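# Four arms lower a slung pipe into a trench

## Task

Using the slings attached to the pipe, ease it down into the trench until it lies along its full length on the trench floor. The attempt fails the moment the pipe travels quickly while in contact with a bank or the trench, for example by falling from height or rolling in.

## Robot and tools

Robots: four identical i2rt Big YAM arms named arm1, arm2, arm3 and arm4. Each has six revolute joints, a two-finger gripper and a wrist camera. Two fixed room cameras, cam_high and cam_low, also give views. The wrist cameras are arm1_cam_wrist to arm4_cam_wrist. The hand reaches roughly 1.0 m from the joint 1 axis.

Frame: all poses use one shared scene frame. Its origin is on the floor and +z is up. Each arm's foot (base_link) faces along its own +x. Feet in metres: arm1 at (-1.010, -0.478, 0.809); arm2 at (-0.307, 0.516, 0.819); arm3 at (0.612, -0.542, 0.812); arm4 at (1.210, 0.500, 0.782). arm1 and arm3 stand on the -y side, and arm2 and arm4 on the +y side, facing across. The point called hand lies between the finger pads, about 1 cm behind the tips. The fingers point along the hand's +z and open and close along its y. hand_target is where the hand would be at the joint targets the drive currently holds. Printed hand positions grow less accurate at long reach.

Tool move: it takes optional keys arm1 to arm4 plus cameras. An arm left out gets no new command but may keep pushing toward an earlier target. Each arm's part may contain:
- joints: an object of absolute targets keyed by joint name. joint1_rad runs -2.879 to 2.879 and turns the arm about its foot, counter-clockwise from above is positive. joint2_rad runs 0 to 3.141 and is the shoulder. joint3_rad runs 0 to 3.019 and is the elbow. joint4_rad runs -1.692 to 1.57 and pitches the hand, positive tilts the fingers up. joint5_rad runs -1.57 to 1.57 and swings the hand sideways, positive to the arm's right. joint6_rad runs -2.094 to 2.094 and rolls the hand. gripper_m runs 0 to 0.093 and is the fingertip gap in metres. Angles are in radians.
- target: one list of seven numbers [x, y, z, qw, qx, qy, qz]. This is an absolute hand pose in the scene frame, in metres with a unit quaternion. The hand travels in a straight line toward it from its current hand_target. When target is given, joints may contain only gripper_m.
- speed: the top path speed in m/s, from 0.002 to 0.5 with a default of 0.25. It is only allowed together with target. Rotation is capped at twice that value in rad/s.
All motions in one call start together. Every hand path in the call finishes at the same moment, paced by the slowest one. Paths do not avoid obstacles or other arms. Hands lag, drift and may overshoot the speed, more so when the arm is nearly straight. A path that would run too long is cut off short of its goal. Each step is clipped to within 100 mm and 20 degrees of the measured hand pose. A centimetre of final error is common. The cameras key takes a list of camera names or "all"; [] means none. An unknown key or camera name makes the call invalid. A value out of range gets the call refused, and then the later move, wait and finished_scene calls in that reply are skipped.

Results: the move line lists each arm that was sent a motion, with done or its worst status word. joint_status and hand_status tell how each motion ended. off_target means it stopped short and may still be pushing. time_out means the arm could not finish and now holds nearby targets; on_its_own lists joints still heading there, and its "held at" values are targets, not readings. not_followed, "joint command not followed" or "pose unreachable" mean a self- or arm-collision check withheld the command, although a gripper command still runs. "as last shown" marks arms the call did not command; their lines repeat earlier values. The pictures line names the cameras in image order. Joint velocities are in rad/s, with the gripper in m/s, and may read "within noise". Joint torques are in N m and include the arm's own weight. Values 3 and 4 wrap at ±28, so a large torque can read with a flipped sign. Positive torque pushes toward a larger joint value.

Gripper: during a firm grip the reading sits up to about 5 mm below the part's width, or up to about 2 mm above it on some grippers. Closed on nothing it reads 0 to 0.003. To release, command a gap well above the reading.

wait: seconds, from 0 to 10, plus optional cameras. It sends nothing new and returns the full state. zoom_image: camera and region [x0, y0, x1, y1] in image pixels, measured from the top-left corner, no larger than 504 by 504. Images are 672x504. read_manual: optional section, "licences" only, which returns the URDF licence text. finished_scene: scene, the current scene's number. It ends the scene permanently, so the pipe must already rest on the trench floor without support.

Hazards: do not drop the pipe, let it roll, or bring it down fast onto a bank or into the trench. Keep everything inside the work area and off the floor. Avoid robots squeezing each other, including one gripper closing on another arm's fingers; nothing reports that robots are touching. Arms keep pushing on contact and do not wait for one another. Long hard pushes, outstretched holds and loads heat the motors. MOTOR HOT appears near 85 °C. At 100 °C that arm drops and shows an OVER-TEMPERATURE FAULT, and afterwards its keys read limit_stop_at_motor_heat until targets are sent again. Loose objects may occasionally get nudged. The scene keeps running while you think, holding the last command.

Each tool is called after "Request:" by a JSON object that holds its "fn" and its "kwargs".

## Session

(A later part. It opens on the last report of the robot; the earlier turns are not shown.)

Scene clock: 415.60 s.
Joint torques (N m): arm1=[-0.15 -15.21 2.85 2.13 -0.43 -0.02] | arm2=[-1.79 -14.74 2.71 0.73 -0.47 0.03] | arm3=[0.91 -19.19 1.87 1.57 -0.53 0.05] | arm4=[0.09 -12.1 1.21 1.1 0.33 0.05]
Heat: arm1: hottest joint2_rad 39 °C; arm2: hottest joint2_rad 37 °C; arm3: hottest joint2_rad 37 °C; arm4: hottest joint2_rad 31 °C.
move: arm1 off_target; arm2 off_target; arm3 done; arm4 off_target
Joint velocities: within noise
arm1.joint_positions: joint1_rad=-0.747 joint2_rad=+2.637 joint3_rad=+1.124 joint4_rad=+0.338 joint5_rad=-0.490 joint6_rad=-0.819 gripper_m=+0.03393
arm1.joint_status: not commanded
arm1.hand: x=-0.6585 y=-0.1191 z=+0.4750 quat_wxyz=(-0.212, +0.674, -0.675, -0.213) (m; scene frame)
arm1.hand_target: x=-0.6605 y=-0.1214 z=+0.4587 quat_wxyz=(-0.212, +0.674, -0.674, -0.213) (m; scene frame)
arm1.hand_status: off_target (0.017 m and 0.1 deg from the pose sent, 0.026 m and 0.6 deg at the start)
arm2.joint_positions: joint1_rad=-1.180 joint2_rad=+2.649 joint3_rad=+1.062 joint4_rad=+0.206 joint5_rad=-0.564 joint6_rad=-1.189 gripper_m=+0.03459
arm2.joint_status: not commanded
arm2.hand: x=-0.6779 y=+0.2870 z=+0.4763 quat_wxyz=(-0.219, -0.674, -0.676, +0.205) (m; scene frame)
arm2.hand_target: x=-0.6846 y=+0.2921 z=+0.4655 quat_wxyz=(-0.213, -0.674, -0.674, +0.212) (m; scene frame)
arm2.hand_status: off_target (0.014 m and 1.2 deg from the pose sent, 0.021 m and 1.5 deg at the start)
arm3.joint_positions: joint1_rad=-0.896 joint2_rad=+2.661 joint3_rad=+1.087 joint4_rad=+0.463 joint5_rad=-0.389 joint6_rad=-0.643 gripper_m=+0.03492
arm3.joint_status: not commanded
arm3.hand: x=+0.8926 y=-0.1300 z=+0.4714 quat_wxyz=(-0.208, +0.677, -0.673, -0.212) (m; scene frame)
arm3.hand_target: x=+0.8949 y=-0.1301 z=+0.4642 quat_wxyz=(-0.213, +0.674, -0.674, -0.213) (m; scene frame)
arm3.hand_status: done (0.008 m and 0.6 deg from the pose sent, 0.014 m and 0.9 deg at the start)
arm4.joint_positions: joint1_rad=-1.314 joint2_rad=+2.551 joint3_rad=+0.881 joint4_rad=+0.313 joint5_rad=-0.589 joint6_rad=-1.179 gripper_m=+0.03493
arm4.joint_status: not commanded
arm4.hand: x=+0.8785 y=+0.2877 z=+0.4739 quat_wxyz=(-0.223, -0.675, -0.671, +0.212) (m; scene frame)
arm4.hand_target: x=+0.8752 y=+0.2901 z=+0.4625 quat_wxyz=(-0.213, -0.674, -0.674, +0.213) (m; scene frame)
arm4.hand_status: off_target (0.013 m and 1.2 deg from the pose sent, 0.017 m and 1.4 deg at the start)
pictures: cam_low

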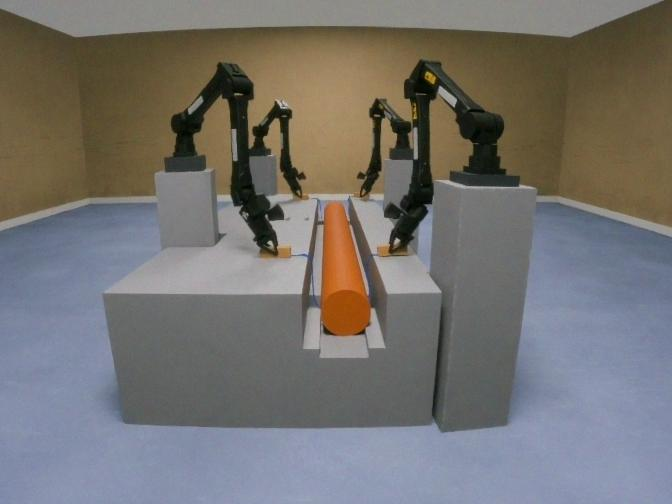

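Request:
{"fn": "move", "kwargs": {"arm1": {"joints": {"gripper_m": 0.06}}, "arm2": {"joints": {"gripper_m": 0.06}}, "arm3": {"joints": {"gripper_m": 0.06}}, "arm4": {"joints": {"gripper_m": 0.06}}}}

Request:
{"fn": "move", "kwargs": {"arm1": {"target": [-0.660, -0.201, 0.575, -0.2126, 0.6744, -0.6744, -0.2126], "speed": 0.08}, "arm2": {"target": [-0.685, 0.365, 0.575, 0.2126, 0.6744, 0.6744, -0.2126], "speed": 0.08}, "arm3": {"target": [0.895, -0.210, 0.575, -0.2126, 0.6744, -0.6744, -0.2126], "speed": 0.08}, "arm4": {"target": [0.875, 0.363, 0.575, 0.2126, 0.6744, 0.6744, -0.2126], "speed": 0.08}}}

Request:
{"fn": "zoom_image", "kwargs": {"camera": "cam_low", "region": [240, 170, 440, 370]}}

Request:
{"fn": "zoom_image", "kwargs": {"camera": "cam_high", "region": [380, 80, 540, 240]}}

Request:
{"fn": "zoom_image", "kwargs": {"camera": "cam_high", "region": [160, 280, 340, 460]}}

Scene clock: 420.30 s.
Joint torques (N m): arm1=[0.09 -16.5 1.98 1.76 -0.4 -0.04] | arm2=[-1.73 -16.73 1.25 0.5 -0.51 0.05] | arm3=[0.85 -19.49 1.55 1.42 -0.53 0.05] | arm4=[0.15 -14.33 0.08 1.02 -0.15 0.06]
Heat: arm1: hottest joint2_rad 39 °C; arm2: hottest joint2_rad 36 °C; arm3: hottest joint2_rad 37 °C; arm4: hottest joint2_rad 31 °C.
move: arm1 done; arm2 done; arm3 done; arm4 done
Joint velocities: within noise
arm1.joint_positions: joint1_rad=-0.747 joint2_rad=+2.649 joint3_rad=+1.135 joint4_rad=+0.342 joint5_rad=-0.490 joint6_rad=-0.819 gripper_m=+0.05993
arm1.joint_status: all done
arm1.hand: x=-0.6570 y=-0.1180 z=+0.4707 quat_wxyz=(-0.214, +0.674, -0.674, -0.212) (m; scene frame)
arm1.hand_target: x=-0.6605 y=-0.1213 z=+0.4588 quat_wxyz=(-0.212, +0.674, -0.674, -0.213) (m; scene frame)
arm1.hand_status: not commanded
arm2.joint_positions: joint1_rad=-1.181 joint2_rad=+2.670 joint3_rad=+1.078 joint4_rad=+0.212 joint5_rad=-0.563 joint6_rad=-1.191 gripper_m=+0.05995
arm2.joint_status: all done
arm2.hand: x=-0.6786 y=+0.2871 z=+0.4685 quat_wxyz=(-0.218, -0.673, -0.676, +0.205) (m; scene frame)
arm2.hand_target: x=-0.6846 y=+0.2921 z=+0.4654 quat_wxyz=(-0.213, -0.675, -0.674, +0.212) (m; scene frame)
arm2.hand_status: not commanded
arm3.joint_positions: joint1_rad=-0.896 joint2_rad=+2.663 joint3_rad=+1.092 joint4_rad=+0.466 joint5_rad=-0.389 joint6_rad=-0.643 gripper_m=+0.05992
arm3.joint_status: all done
arm3.hand: x=+0.8942 y=-0.1282 z=+0.4710 quat_wxyz=(-0.211, +0.677, -0.673, -0.212) (m; scene frame)
arm3.hand_target: x=+0.8949 y=-0.1302 z=+0.4641 quat_wxyz=(-0.212, +0.674, -0.674, -0.213) (m; scene frame)
arm3.hand_status: not commanded
arm4.joint_positions: joint1_rad=-1.314 joint2_rad=+2.574 joint3_rad=+0.896 joint4_rad=+0.315 joint5_rad=-0.576 joint6_rad=-1.180 gripper_m=+0.05990
arm4.joint_status: all done
arm4.hand: x=+0.8787 y=+0.2897 z=+0.4646 quat_wxyz=(-0.218, -0.677, -0.672, +0.207) (m; scene frame)
arm4.hand_target: x=+0.8753 y=+0.2902 z=+0.4625 quat_wxyz=(-0.213, -0.674, -0.674, +0.212) (m; scene frame)
arm4.hand_status: not commanded
pictures: arm1_cam_wrist, arm2_cam_wrist, arm3_cam_wrist, arm4_cam_wrist, cam_high, cam_low

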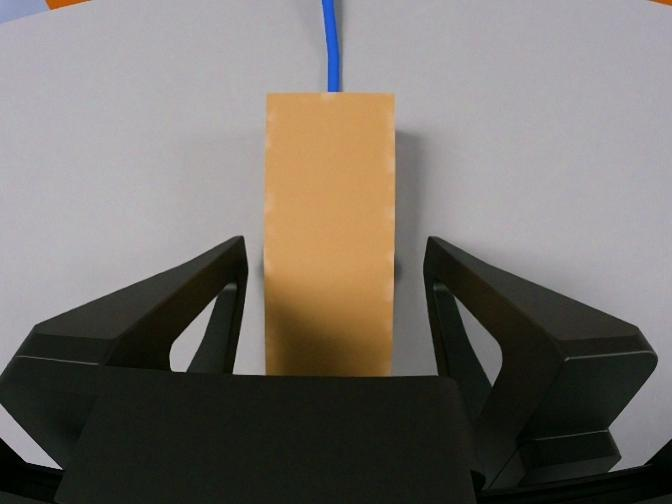

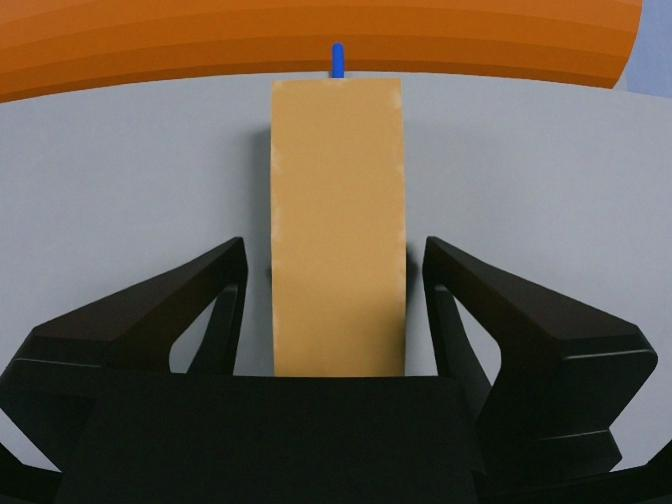

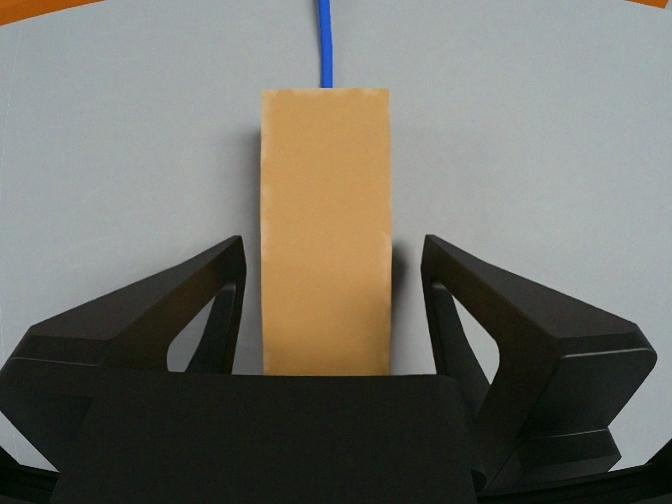

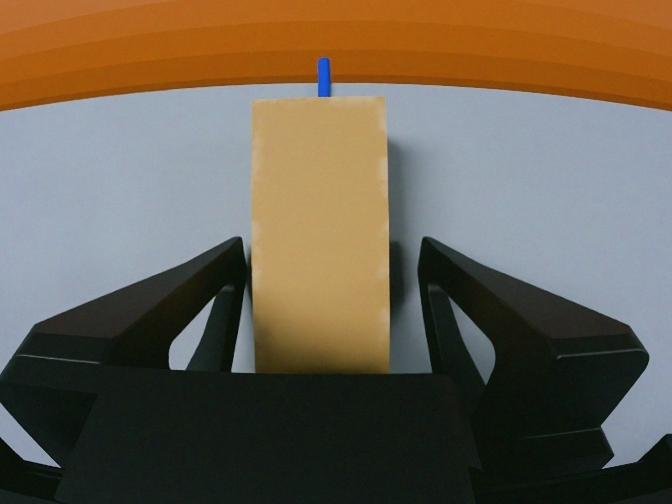

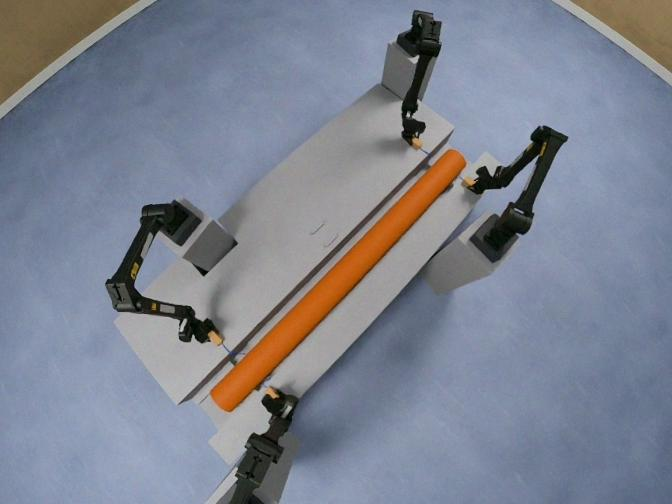

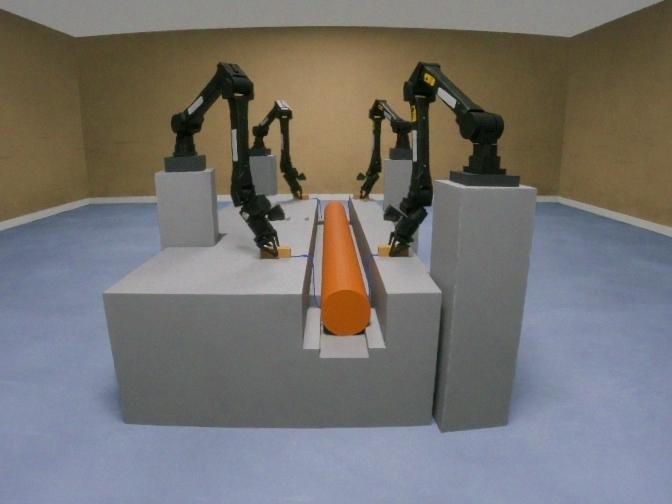

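Scene clock: 422.70 s.
Joint torques (N m): arm1=[-0.26 -17.44 1.16 0.64 -0.52 -0.07] | arm2=[-1.44 -16.97 1.06 -0.75 -0.66 0.07] | arm3=[0.62 -19.49 0.49 0.39 -0.63 -0.07] | arm4=[-0.15 -14.74 0.27 -0.06 -0.46 0]
Heat: arm1: hottest joint2_rad 39 °C; arm2: hottest joint2_rad 36 °C; arm3: hottest joint2_rad 37 °C; arm4: hottest joint2_rad 31 °C.
move: arm1 done; arm2 done; arm3 done; arm4 done
Joint velocities: within noise
arm1.joint_positions: joint1_rad=-0.910 joint2_rad=+2.354 joint3_rad=+0.869 joint4_rad=+0.224 joint5_rad=-0.547 joint6_rad=-0.994 gripper_m=+0.05993
arm1.joint_status: not commanded
arm1.hand: x=-0.6610 y=-0.1988 z=+0.5710 quat_wxyz=(-0.213, +0.673, -0.675, -0.213) (m; scene frame)
arm1.hand_target: x=-0.6602 y=-0.2010 z=+0.5749 quat_wxyz=(-0.213, +0.674, -0.674, -0.213) (m; scene frame)
arm1.hand_status: done (0.005 m and 0.1 deg from the pose sent, 0.133 m and 0.1 deg at the start)
arm2.joint_positions: joint1_rad=-1.363 joint2_rad=+2.369 joint3_rad=+0.891 joint4_rad=+0.005 joint5_rad=-0.586 joint6_rad=-1.401 gripper_m=+0.05995
arm2.joint_status: not commanded
arm2.hand: x=-0.6860 y=+0.3603 z=+0.5723 quat_wxyz=(-0.211, -0.672, -0.677, +0.214) (m; scene frame)
arm2.hand_target: x=-0.6851 y=+0.3649 z=+0.5750 quat_wxyz=(-0.213, -0.674, -0.674, +0.213) (m; scene frame)
arm2.hand_status: done (0.006 m and 0.4 deg from the pose sent, 0.132 m and 1.1 deg at the start)
arm3.joint_positions: joint1_rad=-1.039 joint2_rad=+2.368 joint3_rad=+0.785 joint4_rad=+0.420 joint5_rad=-0.450 joint6_rad=-0.776 gripper_m=+0.05993
arm3.joint_status: not commanded
arm3.hand: x=+0.8920 y=-0.2096 z=+0.5706 quat_wxyz=(-0.210, +0.674, -0.676, -0.213) (m; scene frame)
arm3.hand_target: x=+0.8949 y=-0.2100 z=+0.5749 quat_wxyz=(-0.213, +0.674, -0.674, -0.213) (m; scene frame)
arm3.hand_status: done (0.005 m and 0.3 deg from the pose sent, 0.132 m and 0.4 deg at the start)
arm4.joint_positions: joint1_rad=-1.516 joint2_rad=+2.240 joint3_rad=+0.724 joint4_rad=+0.029 joint5_rad=-0.600 joint6_rad=-1.417 gripper_m=+0.05991
arm4.joint_status: not commanded
arm4.hand: x=+0.8755 y=+0.3612 z=+0.5698 quat_wxyz=(-0.213, -0.677, -0.672, +0.210) (m; scene frame)
arm4.hand_target: x=+0.8749 y=+0.3629 z=+0.5749 quat_wxyz=(-0.212, -0.674, -0.674, +0.213) (m; scene frame)
arm4.hand_status: done (0.006 m and 0.5 deg from the pose sent, 0.133 m and 1.0 deg at the start)
pictures: arm1_cam_wrist, arm2_cam_wrist, arm3_cam_wrist, arm4_cam_wrist, cam_high, cam_low

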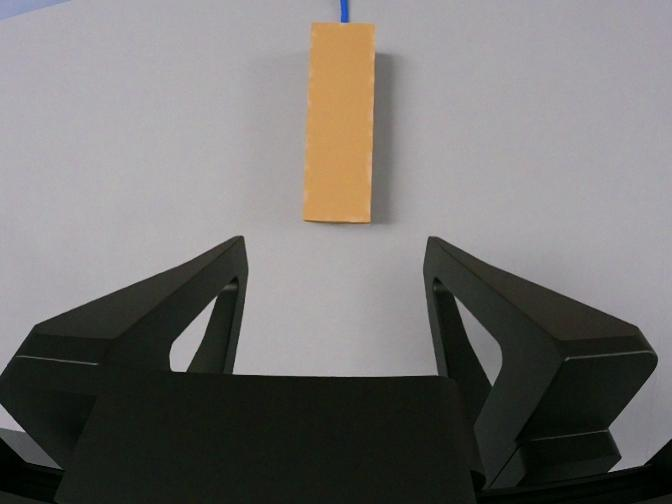

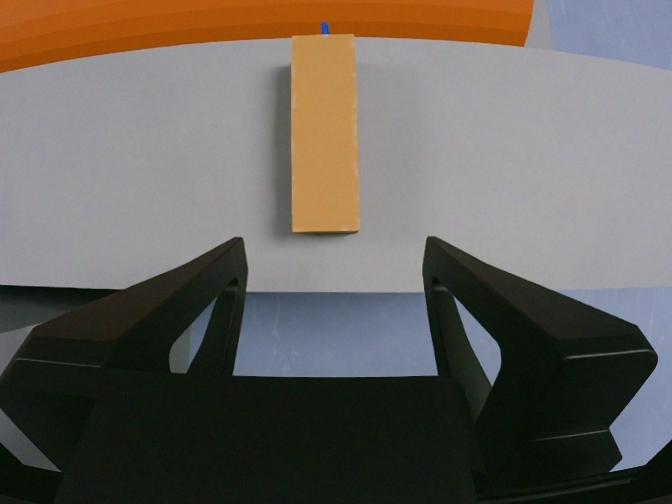

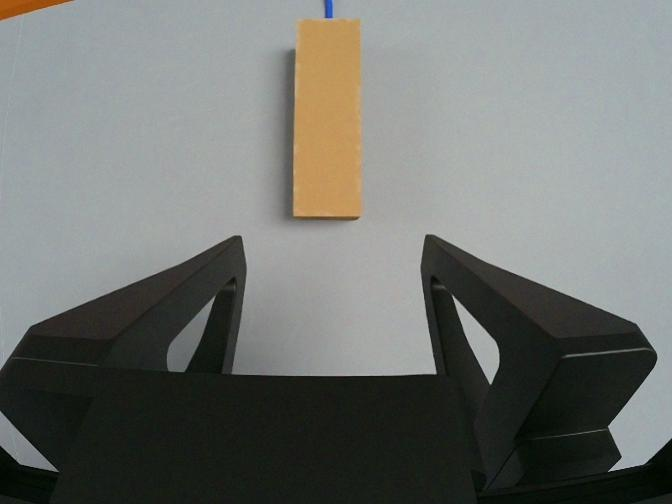

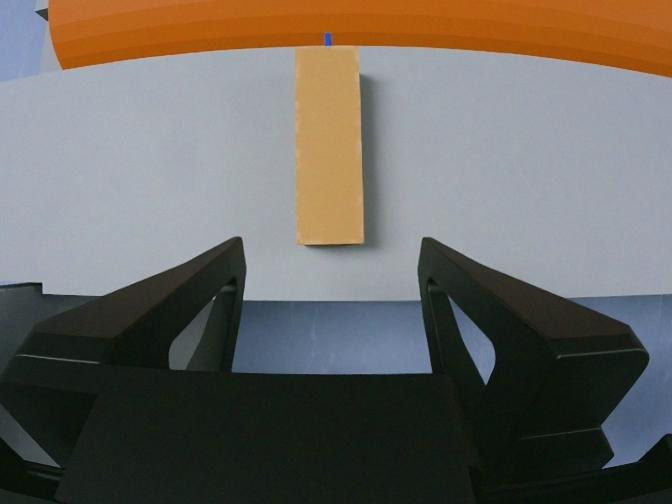

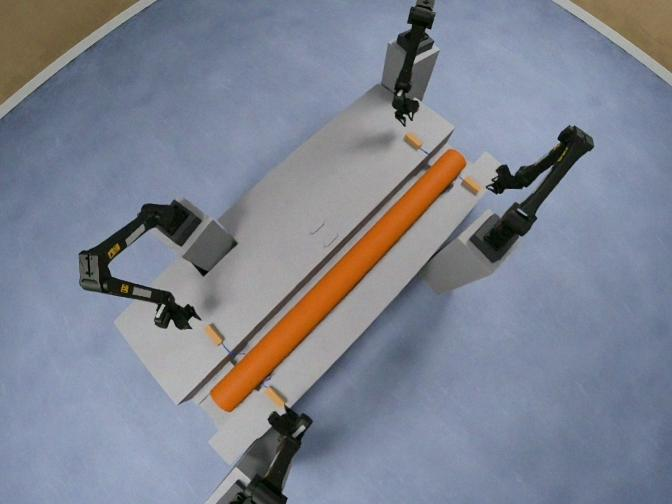

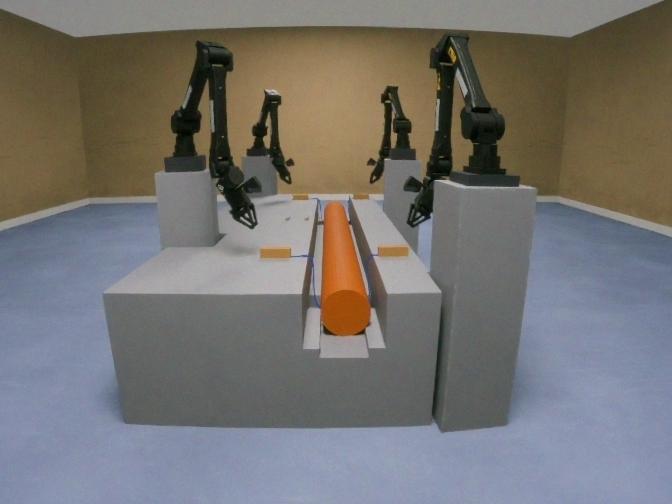

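Scaled by 2.520.

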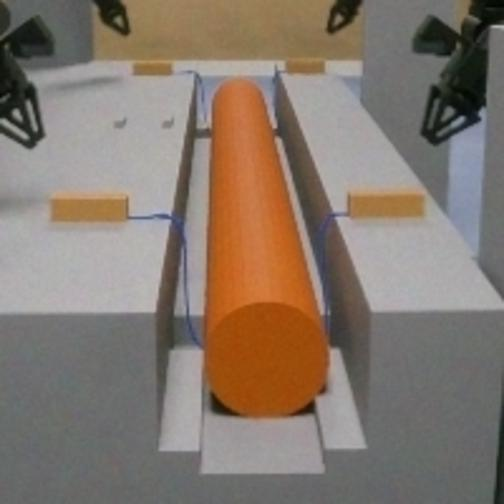

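Scaled by 3.150.

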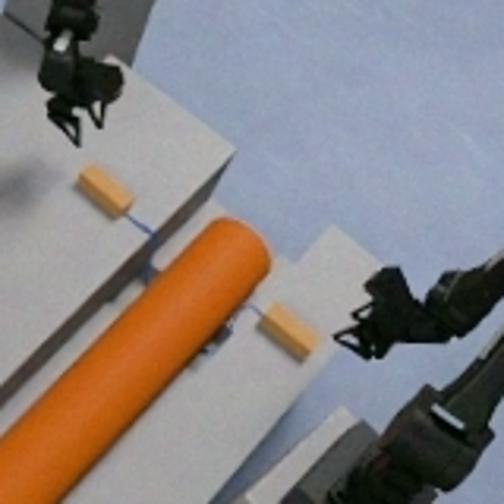

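Scaled by 2.800.

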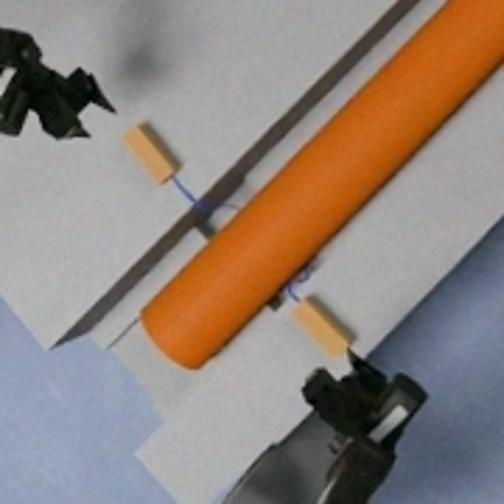

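Request:
{"fn": "finished_scene", "kwargs": {"scene": 1}}

The scene is finished: the task was done.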